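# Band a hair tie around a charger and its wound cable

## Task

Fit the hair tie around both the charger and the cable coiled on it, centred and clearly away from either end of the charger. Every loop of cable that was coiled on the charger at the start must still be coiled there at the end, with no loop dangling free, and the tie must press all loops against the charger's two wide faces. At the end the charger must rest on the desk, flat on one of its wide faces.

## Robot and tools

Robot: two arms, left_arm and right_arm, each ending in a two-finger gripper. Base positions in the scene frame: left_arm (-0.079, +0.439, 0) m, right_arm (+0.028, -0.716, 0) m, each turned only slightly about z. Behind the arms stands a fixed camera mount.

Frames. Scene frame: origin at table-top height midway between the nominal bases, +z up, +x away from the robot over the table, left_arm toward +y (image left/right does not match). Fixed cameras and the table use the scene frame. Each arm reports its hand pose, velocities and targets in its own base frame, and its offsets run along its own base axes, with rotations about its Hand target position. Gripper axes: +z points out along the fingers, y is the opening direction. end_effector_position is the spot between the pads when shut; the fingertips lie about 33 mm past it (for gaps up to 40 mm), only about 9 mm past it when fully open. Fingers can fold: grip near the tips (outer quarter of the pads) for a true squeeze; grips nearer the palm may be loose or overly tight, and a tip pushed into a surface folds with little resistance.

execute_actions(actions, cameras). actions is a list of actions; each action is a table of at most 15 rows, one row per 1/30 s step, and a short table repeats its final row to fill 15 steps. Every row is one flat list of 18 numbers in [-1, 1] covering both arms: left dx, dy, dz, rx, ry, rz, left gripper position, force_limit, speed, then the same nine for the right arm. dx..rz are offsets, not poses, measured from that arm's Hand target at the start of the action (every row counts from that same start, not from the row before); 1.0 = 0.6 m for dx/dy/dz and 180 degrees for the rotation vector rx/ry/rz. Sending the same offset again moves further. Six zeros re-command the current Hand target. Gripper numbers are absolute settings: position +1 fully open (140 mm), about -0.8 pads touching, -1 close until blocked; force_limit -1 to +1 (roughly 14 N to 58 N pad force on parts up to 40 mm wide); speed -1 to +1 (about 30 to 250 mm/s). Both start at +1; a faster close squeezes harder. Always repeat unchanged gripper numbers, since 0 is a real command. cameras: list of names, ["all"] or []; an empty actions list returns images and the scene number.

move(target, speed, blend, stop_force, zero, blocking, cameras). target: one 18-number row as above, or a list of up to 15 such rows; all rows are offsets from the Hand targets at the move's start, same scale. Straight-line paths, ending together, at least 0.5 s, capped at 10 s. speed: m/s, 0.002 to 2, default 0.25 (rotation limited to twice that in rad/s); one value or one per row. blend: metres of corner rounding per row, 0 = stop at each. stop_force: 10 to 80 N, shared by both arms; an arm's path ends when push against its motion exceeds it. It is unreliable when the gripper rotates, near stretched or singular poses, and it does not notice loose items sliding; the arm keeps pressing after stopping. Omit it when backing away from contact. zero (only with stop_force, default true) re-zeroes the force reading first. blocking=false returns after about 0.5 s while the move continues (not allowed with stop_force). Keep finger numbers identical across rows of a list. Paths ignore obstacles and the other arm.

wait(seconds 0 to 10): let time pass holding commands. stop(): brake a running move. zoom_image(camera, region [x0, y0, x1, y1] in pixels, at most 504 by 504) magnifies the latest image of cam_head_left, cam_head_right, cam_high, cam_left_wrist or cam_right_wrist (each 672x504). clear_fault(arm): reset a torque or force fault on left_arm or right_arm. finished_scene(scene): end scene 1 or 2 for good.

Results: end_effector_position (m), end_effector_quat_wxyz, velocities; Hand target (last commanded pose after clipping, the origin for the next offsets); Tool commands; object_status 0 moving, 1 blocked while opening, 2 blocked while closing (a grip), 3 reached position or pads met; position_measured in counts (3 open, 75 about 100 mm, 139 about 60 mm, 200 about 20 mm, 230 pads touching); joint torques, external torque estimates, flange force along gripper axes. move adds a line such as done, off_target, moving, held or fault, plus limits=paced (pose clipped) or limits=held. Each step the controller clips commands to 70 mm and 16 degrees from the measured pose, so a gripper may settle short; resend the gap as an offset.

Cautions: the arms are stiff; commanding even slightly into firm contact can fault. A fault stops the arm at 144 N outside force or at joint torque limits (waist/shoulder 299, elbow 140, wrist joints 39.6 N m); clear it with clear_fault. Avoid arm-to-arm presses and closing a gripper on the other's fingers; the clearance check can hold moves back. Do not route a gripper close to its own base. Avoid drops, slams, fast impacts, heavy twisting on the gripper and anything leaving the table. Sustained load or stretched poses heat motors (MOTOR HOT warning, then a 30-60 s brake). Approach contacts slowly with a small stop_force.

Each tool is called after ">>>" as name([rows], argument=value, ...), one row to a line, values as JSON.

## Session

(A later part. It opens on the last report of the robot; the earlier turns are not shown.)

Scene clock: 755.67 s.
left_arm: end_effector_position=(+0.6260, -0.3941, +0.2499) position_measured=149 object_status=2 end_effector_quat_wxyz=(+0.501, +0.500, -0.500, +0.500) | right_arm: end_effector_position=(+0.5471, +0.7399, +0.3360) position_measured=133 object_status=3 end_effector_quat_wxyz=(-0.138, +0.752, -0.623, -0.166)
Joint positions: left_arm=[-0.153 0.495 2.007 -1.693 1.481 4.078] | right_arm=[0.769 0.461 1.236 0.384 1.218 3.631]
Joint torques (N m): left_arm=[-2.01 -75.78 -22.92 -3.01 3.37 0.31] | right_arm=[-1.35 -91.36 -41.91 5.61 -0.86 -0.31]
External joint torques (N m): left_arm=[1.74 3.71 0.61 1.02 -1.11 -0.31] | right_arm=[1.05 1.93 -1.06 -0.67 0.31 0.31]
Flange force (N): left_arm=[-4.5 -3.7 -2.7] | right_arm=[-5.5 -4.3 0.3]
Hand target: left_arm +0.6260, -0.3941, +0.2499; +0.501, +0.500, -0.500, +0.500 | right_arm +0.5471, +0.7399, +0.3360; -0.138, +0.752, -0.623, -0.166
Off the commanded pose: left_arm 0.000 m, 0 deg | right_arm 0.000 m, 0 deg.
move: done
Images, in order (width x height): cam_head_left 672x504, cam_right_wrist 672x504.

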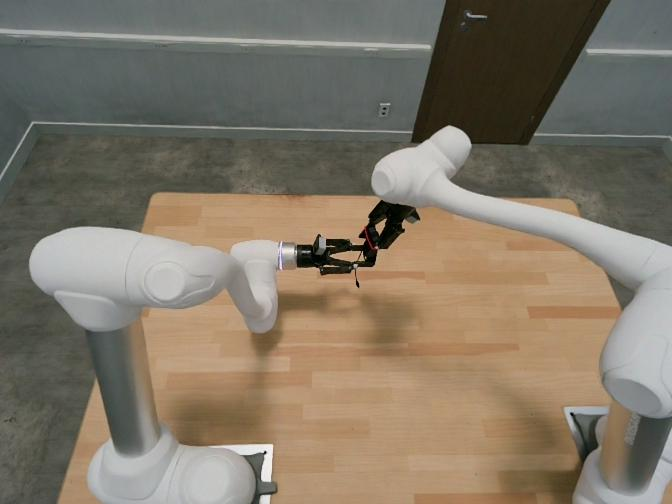

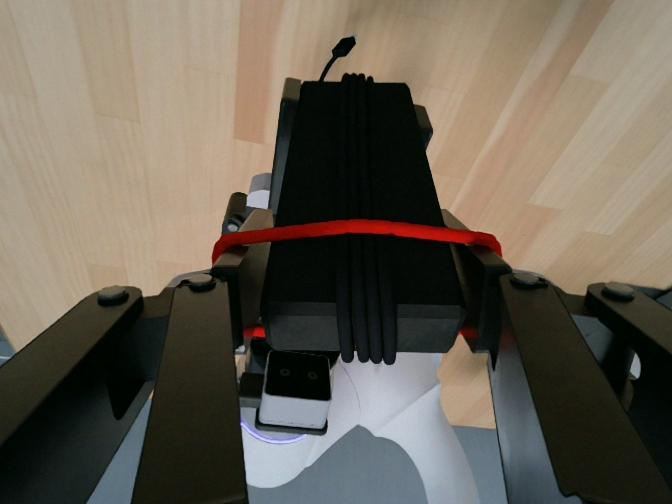

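>>> move([
  [0,0,0,0,0,0,-1,0,-1, 0.0009,-0.0049,-0.05,0,0,0,-0.03,-0.3,-1],
], cameras=["cam_right_wrist","cam_left_wrist","cam_head_left","cam_high"], speed=0.04)

>>> zoom_image(camera="cam_right_wrist", region=[210, 180, 510, 480])

>>> zoom_image(camera="cam_head_left", region=[330, 180, 430, 290])

>>> zoom_image(camera="cam_high", region=[310, 60, 430, 200])

Scene clock: 766.07 s.
left_arm: end_effector_position=(+0.6260, -0.3941, +0.2499) position_measured=149 object_status=2 end_effector_quat_wxyz=(+0.501, +0.500, -0.500, +0.500) | right_arm: end_effector_position=(+0.5476, +0.7370, +0.3060) position_measured=133 object_status=3 end_effector_quat_wxyz=(-0.138, +0.752, -0.623, -0.166)
Joint positions: left_arm=[-0.153 0.495 2.007 -1.693 1.481 4.078] | right_arm=[0.766 0.466 1.283 0.392 1.171 3.607]
Joint torques (N m): left_arm=[-1.99 -75.86 -22.59 -2.87 3.39 0.36] | right_arm=[-1.93 -91.87 -41.91 5.39 -0.85 -0.29]
External joint torques (N m): left_arm=[2.06 3.57 0.27 0.91 -1.13 -0.36] | right_arm=[1.89 1.36 -1.2 -0.44 0.32 0.29]
Flange force (N): left_arm=[-4.2 -4.3 -3.0] | right_arm=[-5.8 -3.2 0.4]
Hand target: left_arm +0.6260, -0.3941, +0.2499; +0.501, +0.500, -0.500, +0.500 | right_arm +0.5476, +0.7370, +0.3060; -0.138, +0.752, -0.623, -0.166
Off the commanded pose: left_arm 0.000 m, 0 deg | right_arm 0.000 m, 0 deg.
move: done
Images, in order (width x height): cam_head_left 672x504, cam_high 672x504, cam_left_wrist 672x504, cam_right_wrist 672x504.

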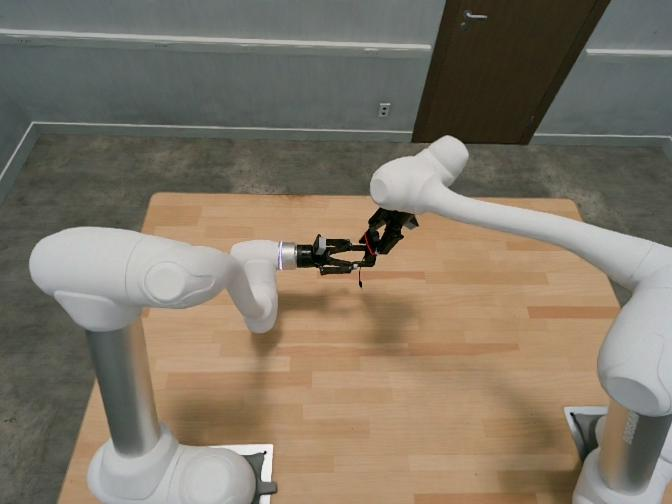

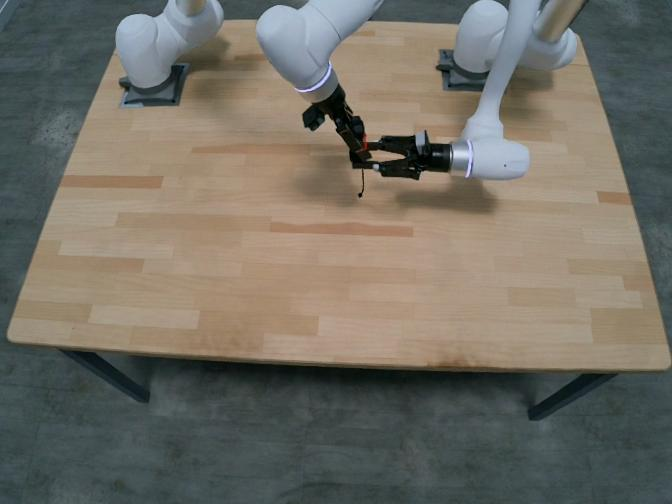

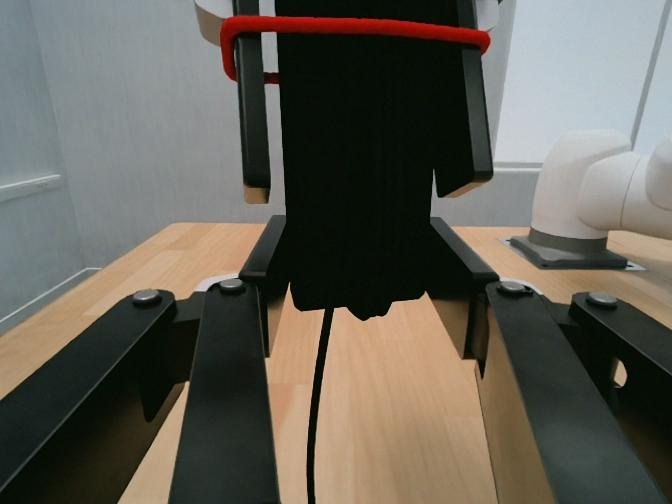

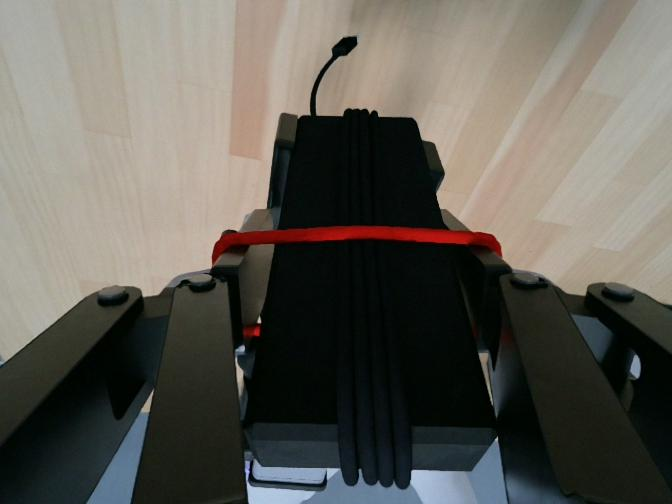

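Scaled by 1.680.

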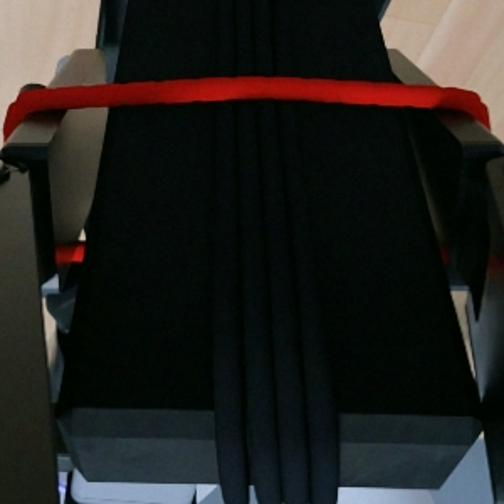

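Scaled by 4.582.

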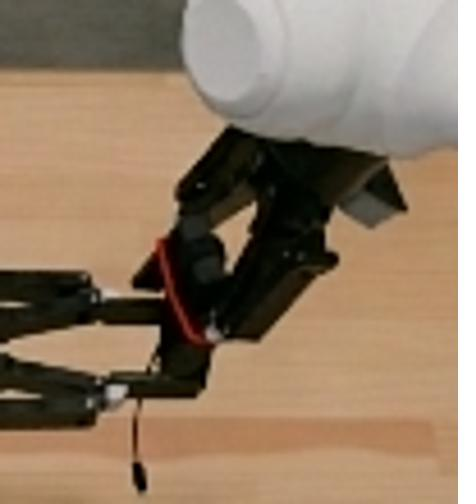

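Scaled by 3.600.

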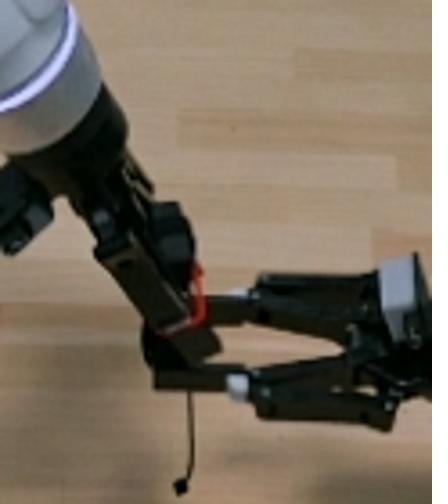

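>>> move([
  [0,0,0,0,0,0,-1,0,-1, -0.0048,-0.0009,0,0,0,0,-0.03,-0.3,-1],
  [0,0,0,0,0,0,-1,0,-1, -0.0071,0.0113,0.01,0.1474,0.0279,0,-0.03,-0.3,-1],
], cameras=["cam_right_wrist","cam_left_wrist","cam_head_left","cam_high"], speed=0.06)

>>> zoom_image(camera="cam_right_wrist", region=[210, 180, 510, 480])

>>> zoom_image(camera="cam_head_left", region=[330, 180, 430, 290])

Scene clock: 793.33 s.
left_arm: end_effector_position=(+0.6260, -0.3940, +0.2499) position_measured=149 object_status=2 end_effector_quat_wxyz=(+0.501, +0.500, -0.500, +0.500) | right_arm: end_effector_position=(+0.5433, +0.7437, +0.3121) position_measured=133 object_status=3 end_effector_quat_wxyz=(-0.280, +0.692, -0.574, -0.337)
Joint positions: left_arm=[-0.153 0.495 2.007 -1.693 1.481 4.078] | right_arm=[0.643 0.406 1.54 1.008 0.988 3.098]
Joint torques (N m): left_arm=[-1.74 -75.69 -22.86 -3.05 3.22 0.33] | right_arm=[-0.99 -85.08 -40.91 4.55 -0.07 -0.38]
External joint torques (N m): left_arm=[1.27 3.69 0.57 1.07 -0.96 -0.33] | right_arm=[1.19 1.6 -0.92 -0.58 0.17 0.39]
Flange force (N): left_arm=[-4.5 -3.7 -2.2] | right_arm=[-3.5 -3.7 2.2]
Hand target: left_arm +0.6260, -0.3941, +0.2499; +0.501, +0.500, -0.500, +0.500 | right_arm +0.5434, +0.7437, +0.3120; -0.280, +0.692, -0.574, -0.337
Off the commanded pose: left_arm 0.000 m, 0 deg | right_arm 0.000 m, 0 deg.
move: done
Images, in order (width x height): cam_head_left 672x504, cam_high 672x504, cam_left_wrist 672x504, cam_right_wrist 672x504.

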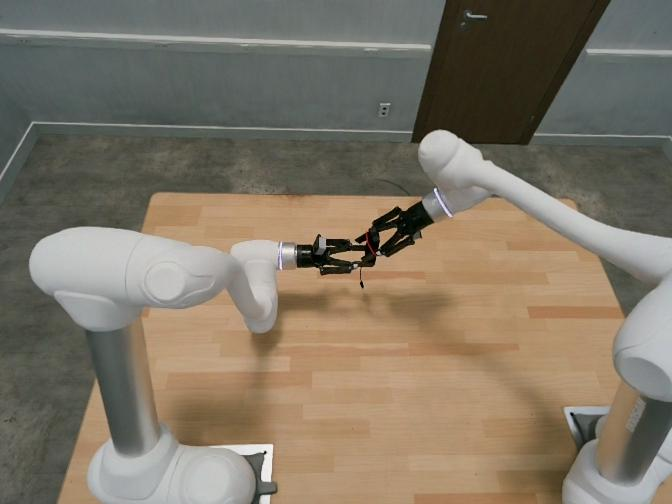

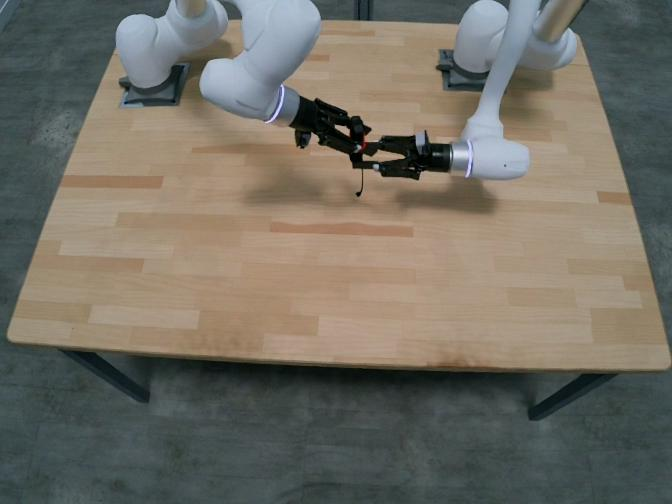

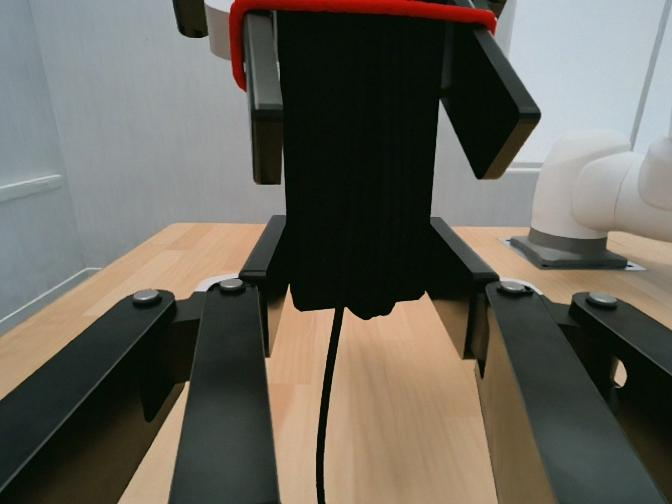

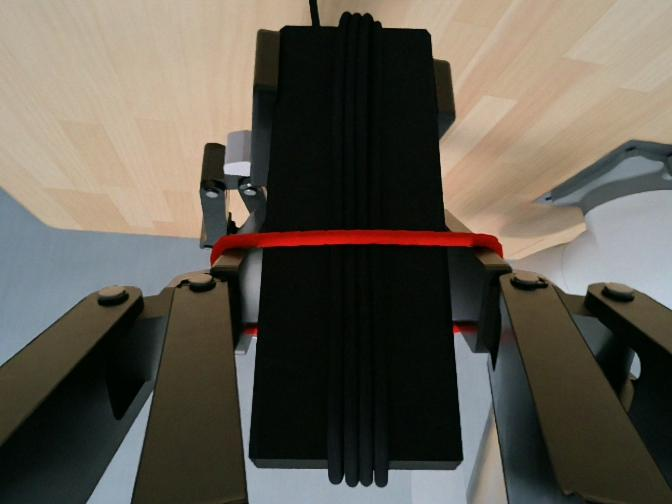

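Scaled by 1.680.

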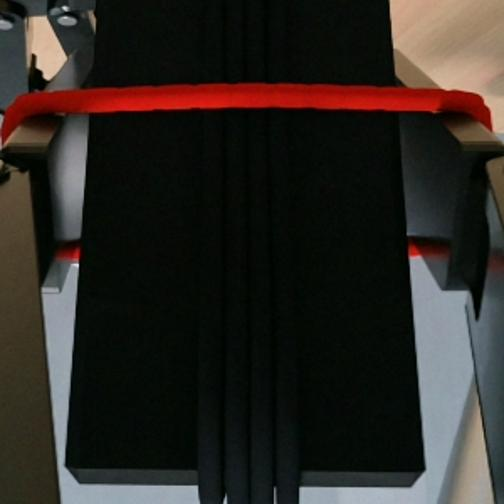

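Scaled by 4.582.

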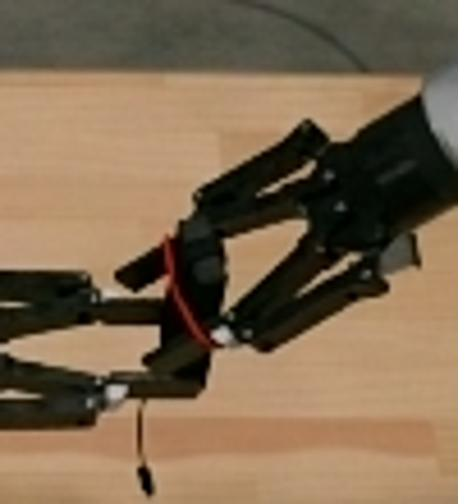

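>>> move([
  [0,0,0,0,0,0,-1,0,-1, -0.0013,0.0066,0.015,0.1528,0.0289,0,-0.03,-0.3,-1],
], cameras=["cam_right_wrist","cam_left_wrist","cam_head_left","cam_high"], speed=0.06)

>>> zoom_image(camera="cam_right_wrist", region=[210, 180, 510, 480])

>>> zoom_image(camera="cam_head_left", region=[330, 180, 430, 290])

>>> zoom_image(camera="cam_high", region=[310, 60, 430, 200])

Scene clock: 808.23 s.
left_arm: end_effector_position=(+0.6260, -0.3941, +0.2499) position_measured=149 object_status=2 end_effector_quat_wxyz=(+0.501, +0.500, -0.500, +0.500) | right_arm: end_effector_position=(+0.5426, +0.7477, +0.3210) position_measured=133 object_status=3 end_effector_quat_wxyz=(-0.410, +0.590, -0.489, -0.494)
Joint positions: left_arm=[-0.153 0.495 2.007 -1.693 1.481 4.078] | right_arm=[0.568 0.473 1.718 1.649 1.158 2.538]
Joint torques (N m): left_arm=[-1.94 -75.18 -22.61 -2.82 3.24 0.34] | right_arm=[-1.46 -88.52 -37.77 2.33 1.38 -0.29]
External joint torques (N m): left_arm=[1.86 3.13 0.29 0.84 -0.98 -0.34] | right_arm=[1.53 2.4 -0.46 -0.54 0.18 0.3]
Flange force (N): left_arm=[-3.6 -3.7 -2.8] | right_arm=[0.5 -3.7 3.4]
Hand target: left_arm +0.6260, -0.3941, +0.2499; +0.501, +0.500, -0.500, +0.500 | right_arm +0.5426, +0.7477, +0.3210; -0.410, +0.590, -0.489, -0.494
Off the commanded pose: left_arm 0.000 m, 0 deg | right_arm 0.000 m, 0 deg.
move: done
Images, in order (width x height): cam_head_left 672x504, cam_high 672x504, cam_left_wrist 672x504, cam_right_wrist 672x504.

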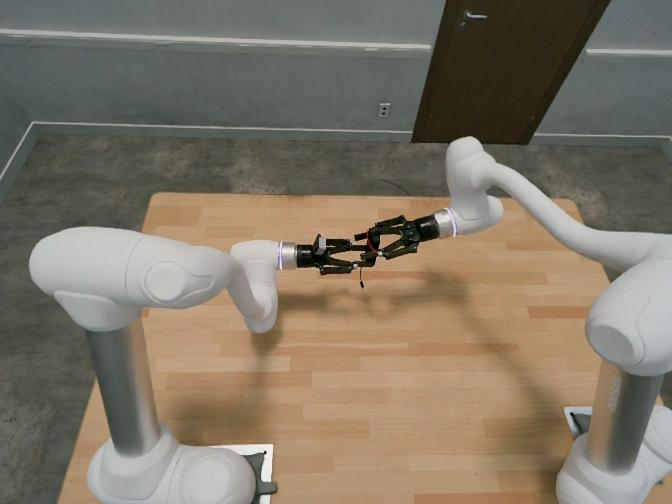

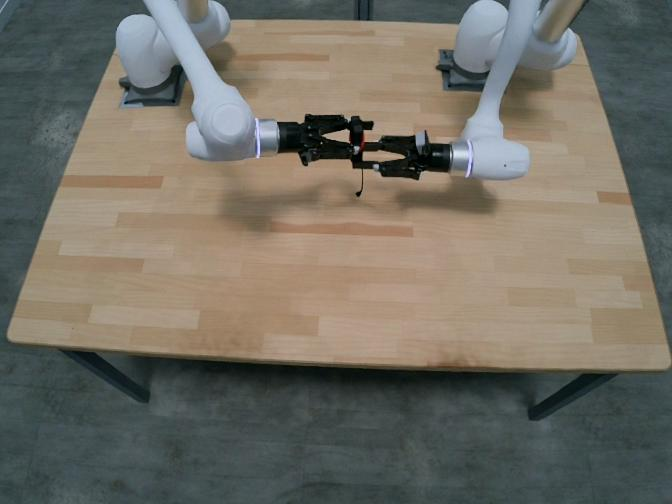

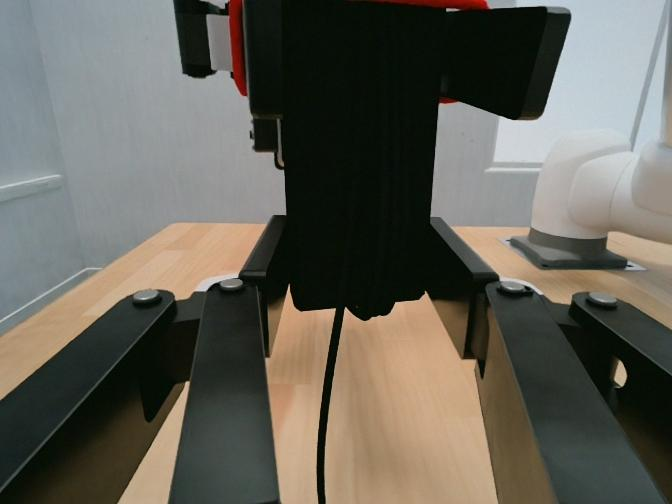

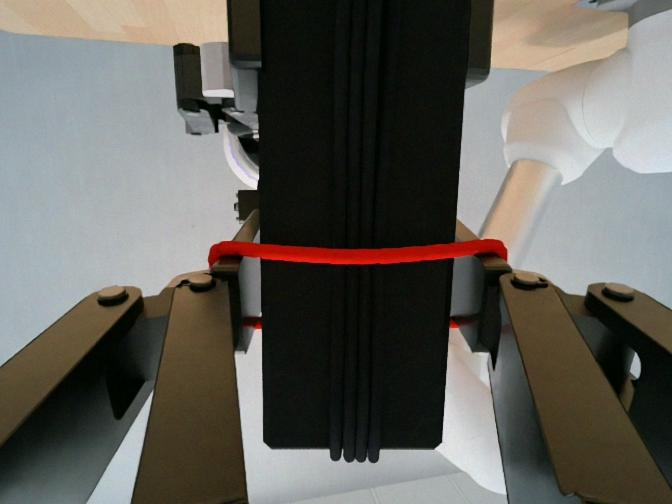

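Scaled by 1.680.

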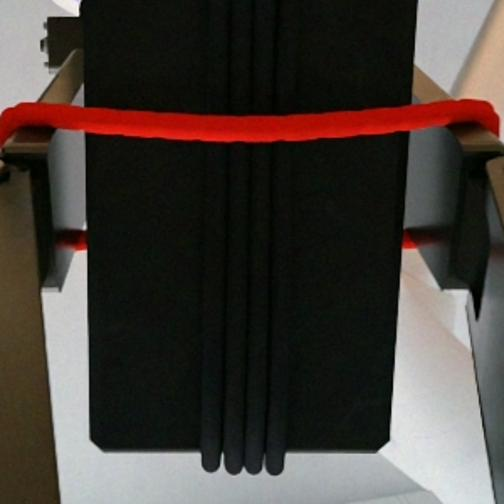

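Scaled by 4.582.

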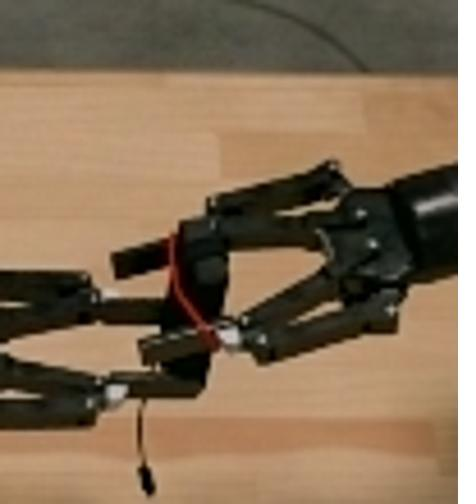

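Scaled by 3.600.

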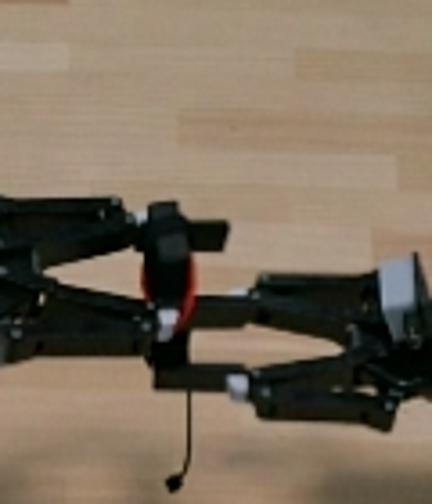

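>>> move([
  [0,0,0,0,0,0,-1,0,-1, 0,0,0,0,0,0,-0.11,-1,-1],
], speed=0.03)

>>> move([
  [0,0,0,0,0,0,-1,0,-1, 0.0055,-0.029,0.0052,0,0,0,-0.11,-1,-1],
], cameras=["cam_right_wrist","cam_left_wrist"], speed=0.03)

>>> zoom_image(camera="cam_right_wrist", region=[210, 180, 510, 480])

Scene clock: 817.00 s.
left_arm: end_effector_position=(+0.6260, -0.3941, +0.2499) position_measured=149 object_status=2 end_effector_quat_wxyz=(+0.501, +0.500, -0.500, +0.500) | right_arm: end_effector_position=(+0.5426, +0.7477, +0.3210) position_measured=143 object_status=0 end_effector_quat_wxyz=(-0.410, +0.590, -0.489, -0.494)
Joint positions: left_arm=[-0.153 0.495 2.007 -1.693 1.481 4.078] | right_arm=[0.568 0.473 1.718 1.649 1.158 2.538]
Joint torques (N m): left_arm=[-2.01 -75.44 -22.82 -2.84 3.16 0.3] | right_arm=[-1.31 -88.48 -37.52 2.34 1.36 -0.26]
External joint torques (N m): left_arm=[1.91 3.33 0.49 0.86 -0.9 -0.3] | right_arm=[1.39 2.17 -0.8 -0.53 0.2 0.26]
Flange force (N): left_arm=[-4.1 -3.5 -3.0] | right_arm=[0.1 -4.1 3.3]
Hand target: left_arm +0.6260, -0.3941, +0.2499; +0.501, +0.500, -0.500, +0.500 | right_arm +0.5426, +0.7477, +0.3210; -0.410, +0.590, -0.489, -0.494
Off the commanded pose: left_arm 0.000 m, 0 deg | right_arm 0.000 m, 0 deg.
move: done

Scene clock: 817.87 s.
left_arm: end_effector_position=(+0.6260, -0.3941, +0.2500) position_measured=149 object_status=2 end_effector_quat_wxyz=(+0.501, +0.500, -0.500, +0.500) | right_arm: end_effector_position=(+0.5459, +0.7303, +0.3241) position_measured=143 object_status=3 end_effector_quat_wxyz=(-0.410, +0.590, -0.489, -0.494)
Joint positions: left_arm=[-0.153 0.495 2.007 -1.693 1.481 4.078] | right_arm=[0.546 0.461 1.731 1.636 1.177 2.539]
Joint torques (N m): left_arm=[-0.59 -74.59 -21.68 -2.54 3.12 0.36] | right_arm=[-3.18 -88.28 -37.93 2.57 1.46 -0.27]
External joint torques (N m): left_arm=[0.53 2.5 -0.63 0.57 -0.87 -0.36] | right_arm=[3.37 3.53 -0.17 -0.71 0.1 0.28]
Flange force (N): left_arm=[-2.5 -4.5 -0.4] | right_arm=[1.2 -3.7 6.1]
Hand target: left_arm +0.6260, -0.3941, +0.2499; +0.501, +0.500, -0.500, +0.500 | right_arm +0.5459, +0.7303, +0.3241; -0.410, +0.590, -0.489, -0.494
Off the commanded pose: left_arm 0.000 m, 0 deg | right_arm 0.000 m, 0 deg.
move: done
Images, in order (width x height): cam_left_wrist 672x504, cam_right_wrist 672x504.

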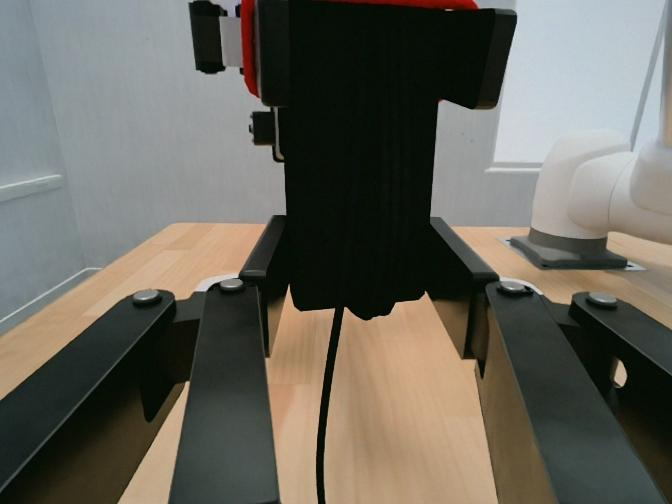

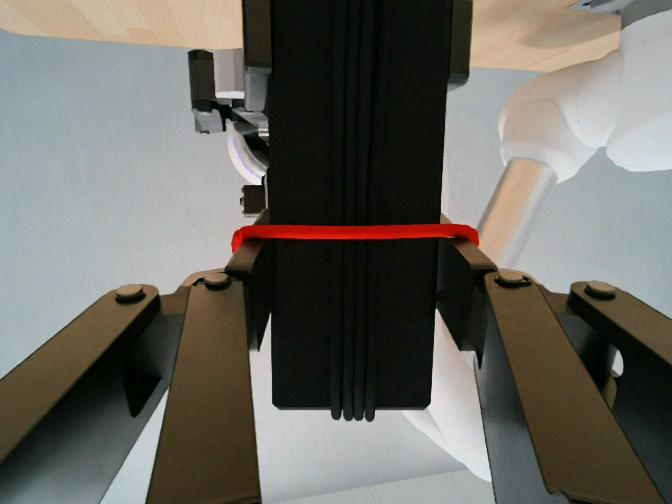

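Scaled by 1.680.

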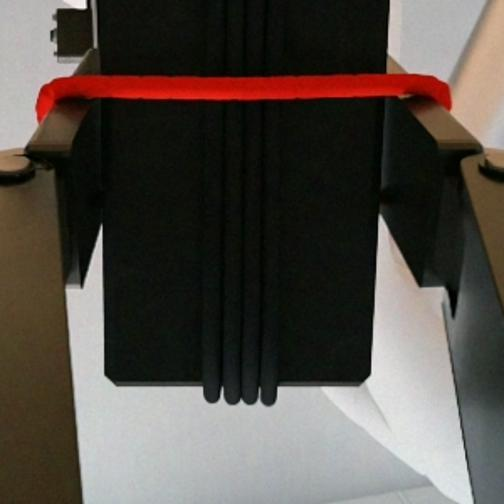

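>>> move([
  [0,0,0,0,0,0,-1,0,-1, 0.0066,-0.0348,0.0062,0,0,0,-0.11,-1,-1],
], cameras=["cam_right_wrist","cam_left_wrist"], speed=0.03)

>>> zoom_image(camera="cam_right_wrist", region=[210, 180, 510, 480])

Scene clock: 822.23 s.
left_arm: end_effector_position=(+0.6260, -0.3941, +0.2499) position_measured=149 object_status=2 end_effector_quat_wxyz=(+0.501, +0.500, -0.500, +0.500) | right_arm: end_effector_position=(+0.5498, +0.7094, +0.3278) position_measured=143 object_status=3 end_effector_quat_wxyz=(-0.410, +0.590, -0.489, -0.494)
Joint positions: left_arm=[-0.153 0.495 2.007 -1.693 1.481 4.078] | right_arm=[0.518 0.447 1.746 1.619 1.199 2.539]
Joint torques (N m): left_arm=[-1.48 -74.74 -20.61 -1.52 3.52 0.59] | right_arm=[-5.69 -87.19 -38.82 3.26 0.86 -0.23]
External joint torques (N m): left_arm=[1.52 2.66 -1.7 -0.44 -1.26 -0.59] | right_arm=[5.76 3.33 0.65 -1.31 0.71 0.24]
Flange force (N): left_arm=[-2.1 -7.0 -0.1] | right_arm=[1.2 -1.4 7.4]
Hand target: left_arm +0.6260, -0.3941, +0.2499; +0.501, +0.500, -0.500, +0.500 | right_arm +0.5498, +0.7094, +0.3278; -0.410, +0.590, -0.489, -0.494
Off the commanded pose: left_arm 0.000 m, 0 deg | right_arm 0.000 m, 0 deg.
move: done
Images, in order (width x height): cam_left_wrist 672x504, cam_right_wrist 672x504.

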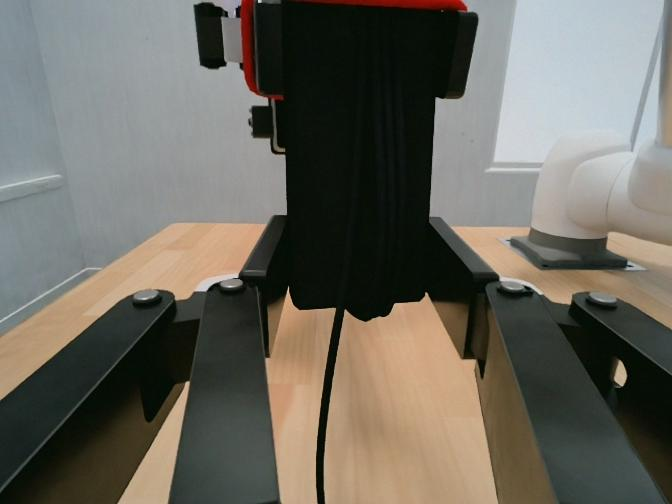

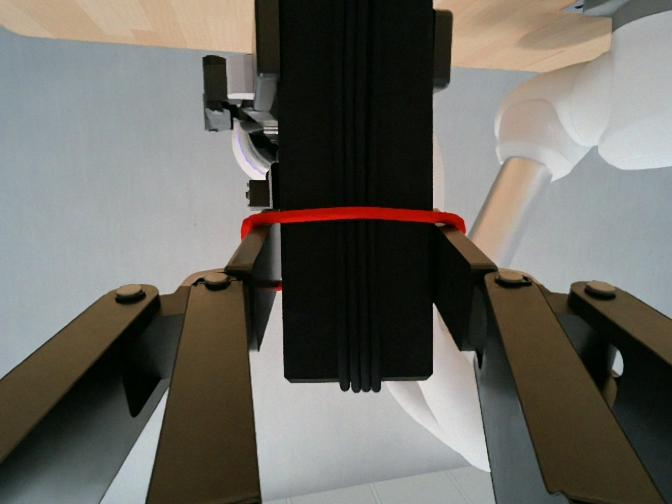

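Scaled by 1.680.

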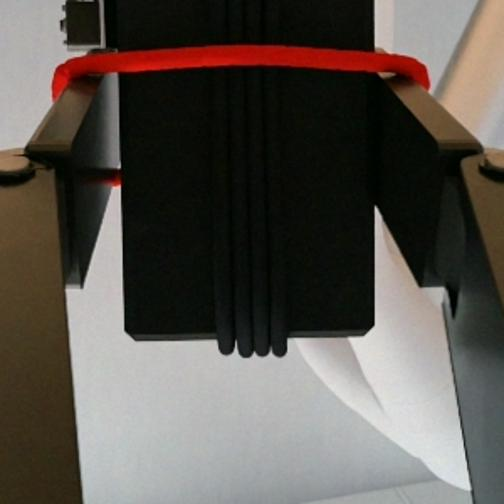

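>>> move([
  [0,0,0,0,0,0,-1,0,-1, -0.0042,-0.0008,0,0,0,0,-0.11,-1,-1],
  [0,0,0,0,0,0,-1,0,-1, 0.0034,-0.0408,0.0072,0,0,0,-0.11,-1,-1],
], cameras=["cam_right_wrist","cam_left_wrist"], speed=0.03)

>>> zoom_image(camera="cam_right_wrist", region=[210, 130, 510, 430])

Scene clock: 828.77 s.
left_arm: end_effector_position=(+0.6260, -0.3941, +0.2500) position_measured=149 object_status=2 end_effector_quat_wxyz=(+0.501, +0.500, -0.500, +0.500) | right_arm: end_effector_position=(+0.5519, +0.6849, +0.3321) position_measured=143 object_status=3 end_effector_quat_wxyz=(-0.410, +0.590, -0.489, -0.494)
Joint positions: left_arm=[-0.153 0.495 2.007 -1.694 1.481 4.078] | right_arm=[0.487 0.428 1.766 1.601 1.225 2.539]
Joint torques (N m): left_arm=[-3.45 -75 -18.37 0.33 4.31 1.13] | right_arm=[-9.26 -85.34 -40.87 4.41 -0.16 -0.17]
External joint torques (N m): left_arm=[3.77 2.93 -3.93 -2.29 -2.06 -1.13] | right_arm=[9.49 3.87 2.96 -2.4 1.73 0.17]
Flange force (N): left_arm=[-0.9 -12.2 0.0] | right_arm=[2.5 3.0 9.4]
Hand target: left_arm +0.6260, -0.3941, +0.2499; +0.501, +0.500, -0.500, +0.500 | right_arm +0.5519, +0.6849, +0.3321; -0.410, +0.590, -0.489, -0.494
Off the commanded pose: left_arm 0.000 m, 0 deg | right_arm 0.000 m, 0 deg.
move: done
Images, in order (width x height): cam_left_wrist 672x504, cam_right_wrist 672x504.

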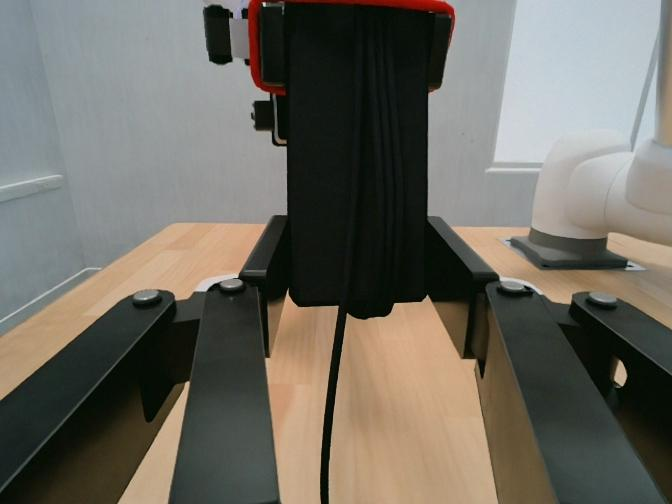

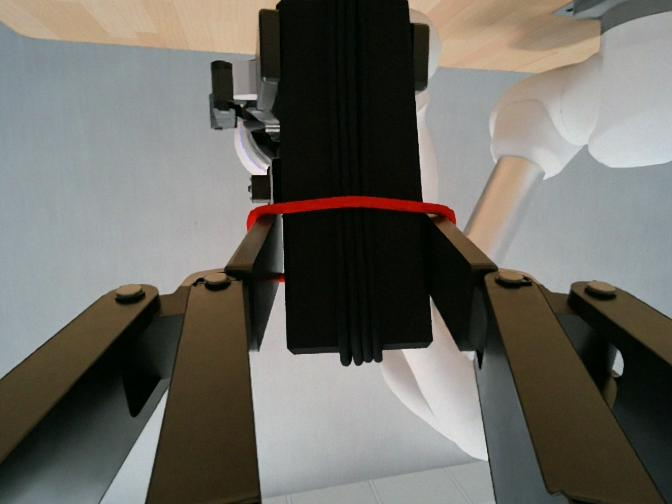

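Scaled by 1.680.

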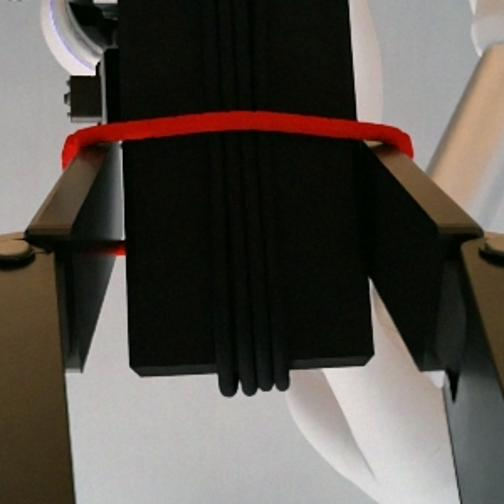

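>>> move([
  [0,0,0,0,0,0,-1,0,-1, -0.0046,-0.0009,0,0,0,-0.0444,-0.11,-1,-1],
], cameras=["cam_right_wrist","cam_left_wrist","cam_high"], speed=0.04)

>>> zoom_image(camera="cam_right_wrist", region=[210, 130, 510, 430])

>>> zoom_image(camera="cam_high", region=[300, 60, 440, 200])

Scene clock: 837.83 s.
left_arm: end_effector_position=(+0.6260, -0.3941, +0.2499) position_measured=149 object_status=2 end_effector_quat_wxyz=(+0.501, +0.500, -0.500, +0.500) | right_arm: end_effector_position=(+0.5491, +0.6844, +0.3321) position_measured=143 object_status=3 end_effector_quat_wxyz=(-0.444, +0.554, -0.529, -0.464)
Joint positions: left_arm=[-0.153 0.495 2.007 -1.693 1.481 4.078] | right_arm=[0.513 0.369 1.857 1.719 1.095 2.492]
Joint torques (N m): left_arm=[-5.55 -77.52 -21.08 -1.32 4.8 0.8] | right_arm=[-5.01 -75.04 -38.4 2.78 -0.74 -0.29]
External joint torques (N m): left_arm=[5.73 5.44 -1.22 -0.64 -2.55 -0.8] | right_arm=[4.89 -0.58 0.65 -1.33 2.4 0.29]
Flange force (N): left_arm=[-5.6 -10.1 -5.0] | right_arm=[-1.6 2.8 1.7]
Hand target: left_arm +0.6260, -0.3941, +0.2499; +0.501, +0.500, -0.500, +0.500 | right_arm +0.5491, +0.6844, +0.3321; -0.444, +0.554, -0.529, -0.464
Off the commanded pose: left_arm 0.000 m, 0 deg | right_arm 0.000 m, 0 deg.
move: done
Images, in order (width x height): cam_high 672x504, cam_left_wrist 672x504, cam_right_wrist 672x504.

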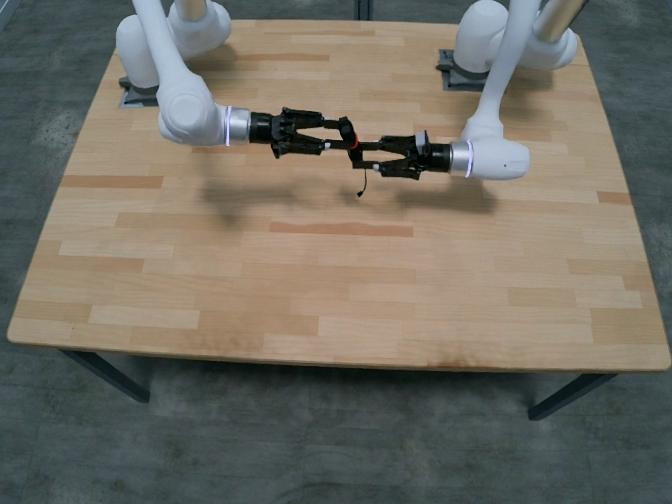

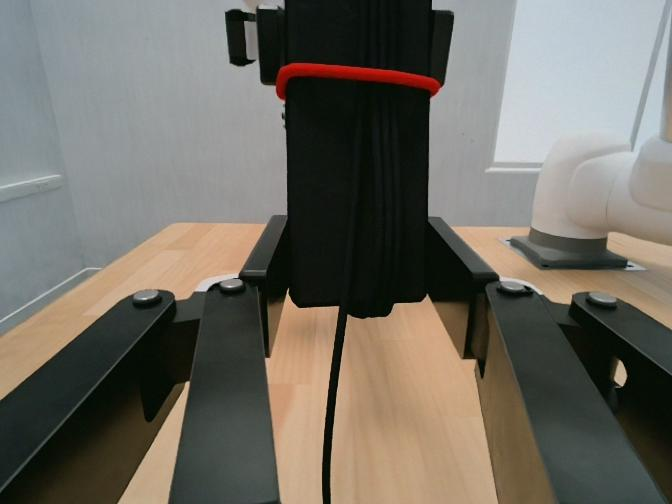

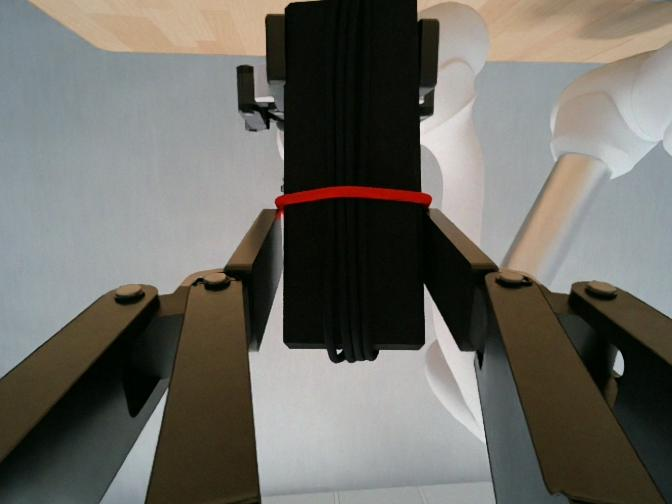

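Scaled by 1.680.

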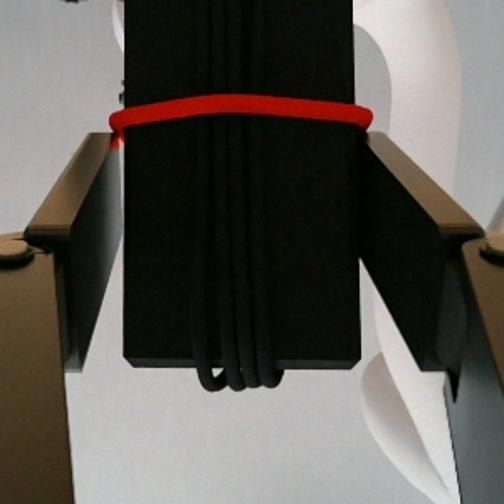

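Scaled by 3.600.

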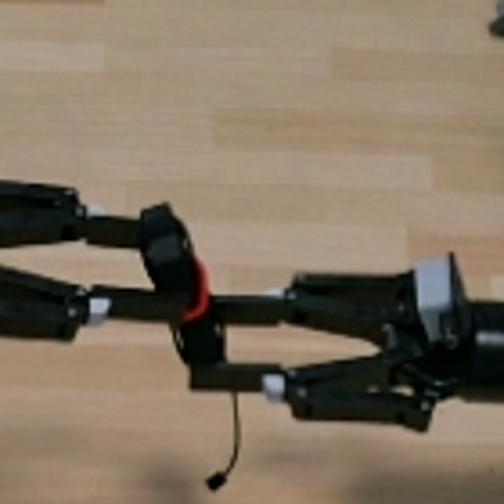

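>>> zoom_image(camera="cam_right_wrist", region=[250, 160, 460, 300])

>>> zoom_image(camera="cam_left_wrist", region=[220, 0, 480, 160])

Scaled by 2.400.

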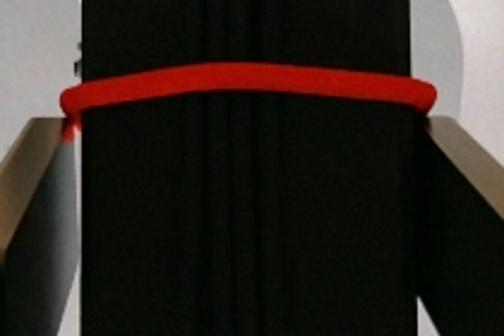

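Scaled by 1.938.

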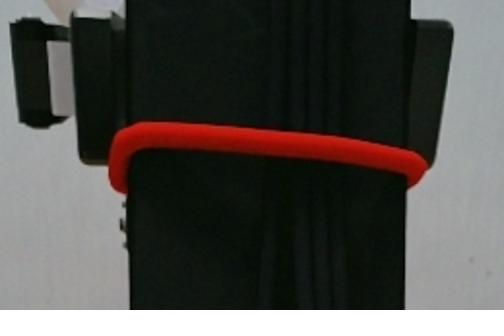

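>>> move([
  [0,0,0,0,0,0,-1,0,-1, 0.0055,-0.12,0.021,0,0,0,-0.11,-1,-1],
], cameras=["cam_right_wrist","cam_left_wrist","cam_high","cam_head_left","cam_head_right"], speed=0.08)

>>> zoom_image(camera="cam_right_wrist", region=[230, 30, 430, 330])

>>> zoom_image(camera="cam_head_right", region=[310, 200, 410, 300])

>>> zoom_image(camera="cam_left_wrist", region=[220, 0, 480, 330])

Scene clock: 849.47 s.
left_arm: end_effector_position=(+0.6260, -0.3941, +0.2500) position_measured=149 object_status=2 end_effector_quat_wxyz=(+0.501, +0.500, -0.500, +0.500) | right_arm: end_effector_position=(+0.5524, +0.6124, +0.3447) position_measured=143 object_status=3 end_effector_quat_wxyz=(-0.444, +0.554, -0.529, -0.464)
Joint positions: left_arm=[-0.153 0.495 2.007 -1.694 1.481 4.078] | right_arm=[0.412 0.312 1.912 1.652 1.175 2.504]
Joint torques (N m): left_arm=[-1.59 -75.38 -22.51 -2.8 3.23 0.3] | right_arm=[-1.81 -71.46 -36.79 2.16 1.34 -0.33]
External joint torques (N m): left_arm=[1.51 3.33 0.19 0.82 -0.98 -0.3] | right_arm=[1.67 1.5 -0.79 -0.38 0.3 0.33]
Flange force (N): left_arm=[-4.0 -4.0 -2.2] | right_arm=[-0.5 -2.9 3.3]
Hand target: left_arm +0.6260, -0.3941, +0.2499; +0.501, +0.500, -0.500, +0.500 | right_arm +0.5524, +0.6124, +0.3447; -0.444, +0.554, -0.529, -0.464
Off the commanded pose: left_arm 0.000 m, 0 deg | right_arm 0.000 m, 0 deg.
move: done

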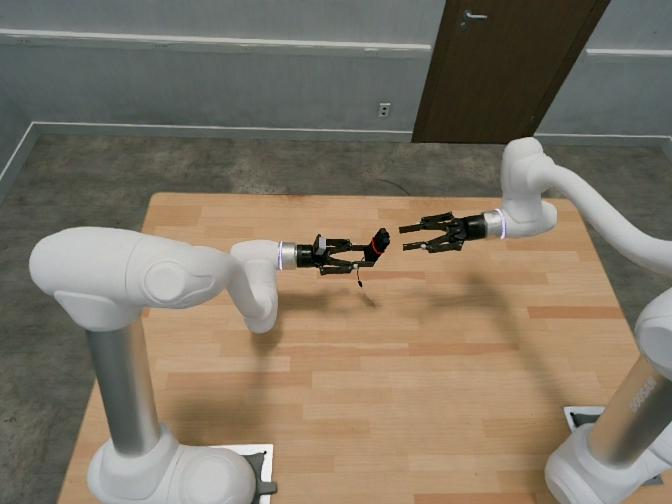

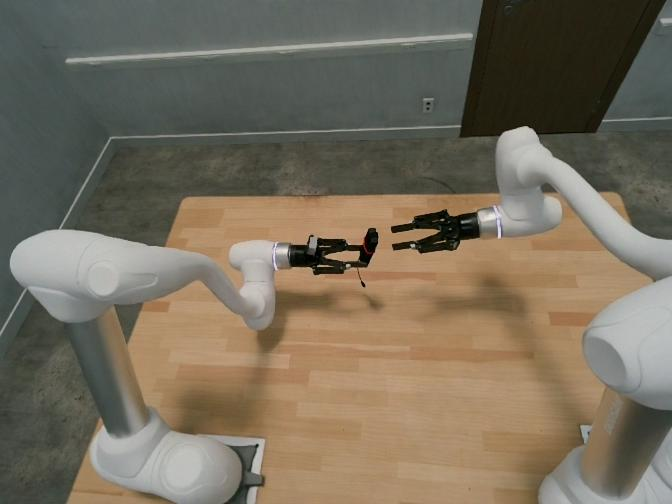

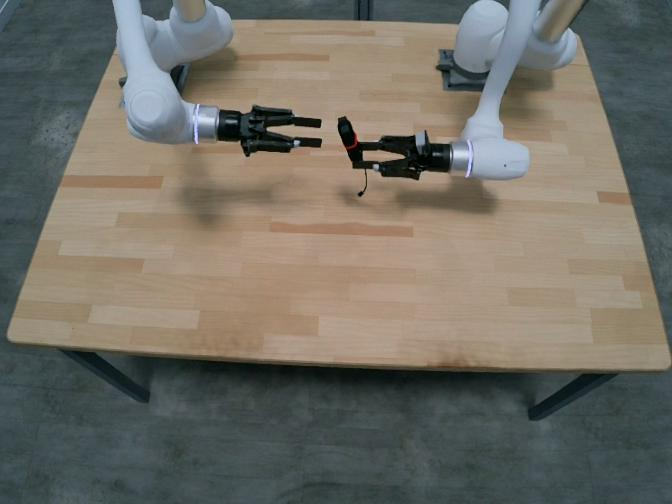

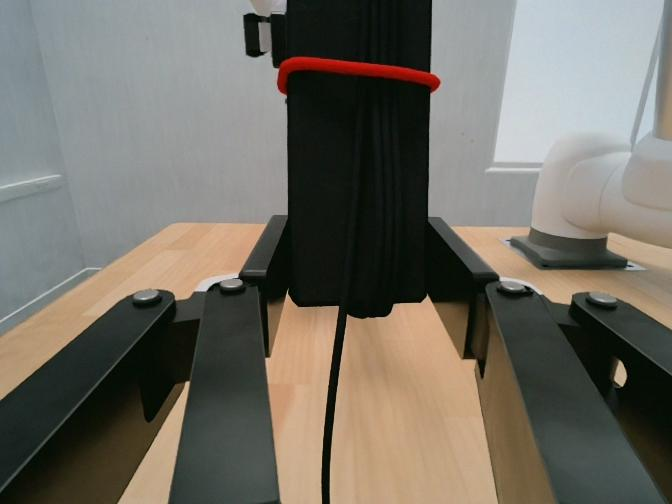

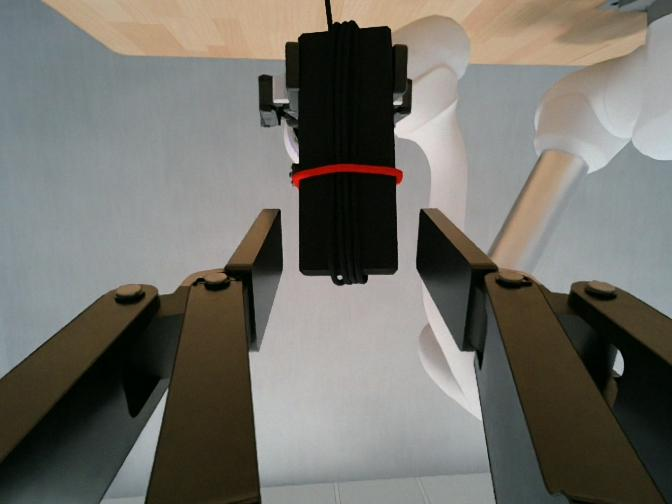

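Scaled by 1.680.

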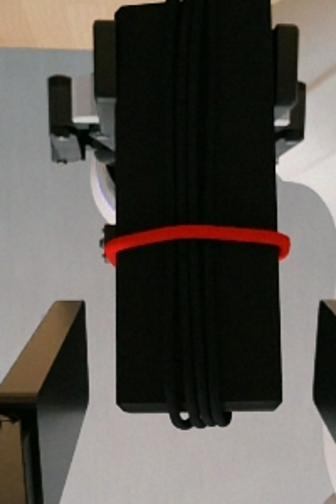

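Scaled by 5.040.

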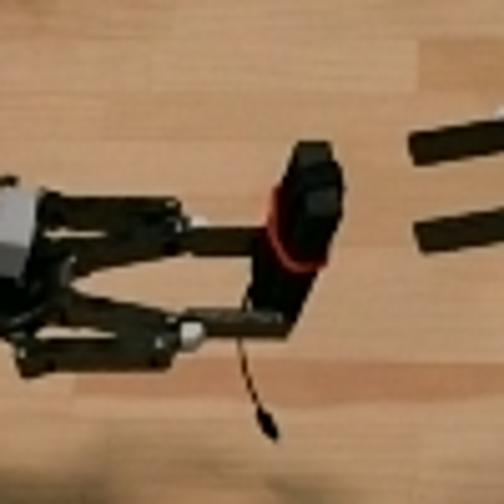

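Scaled by 1.527.

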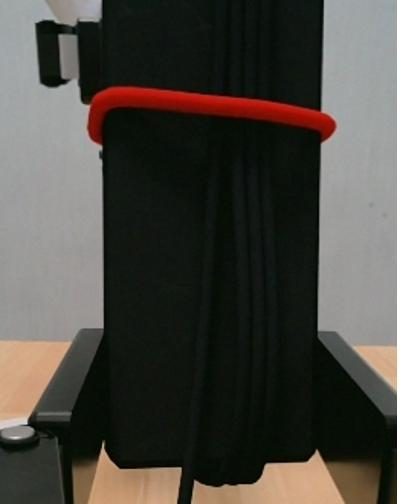

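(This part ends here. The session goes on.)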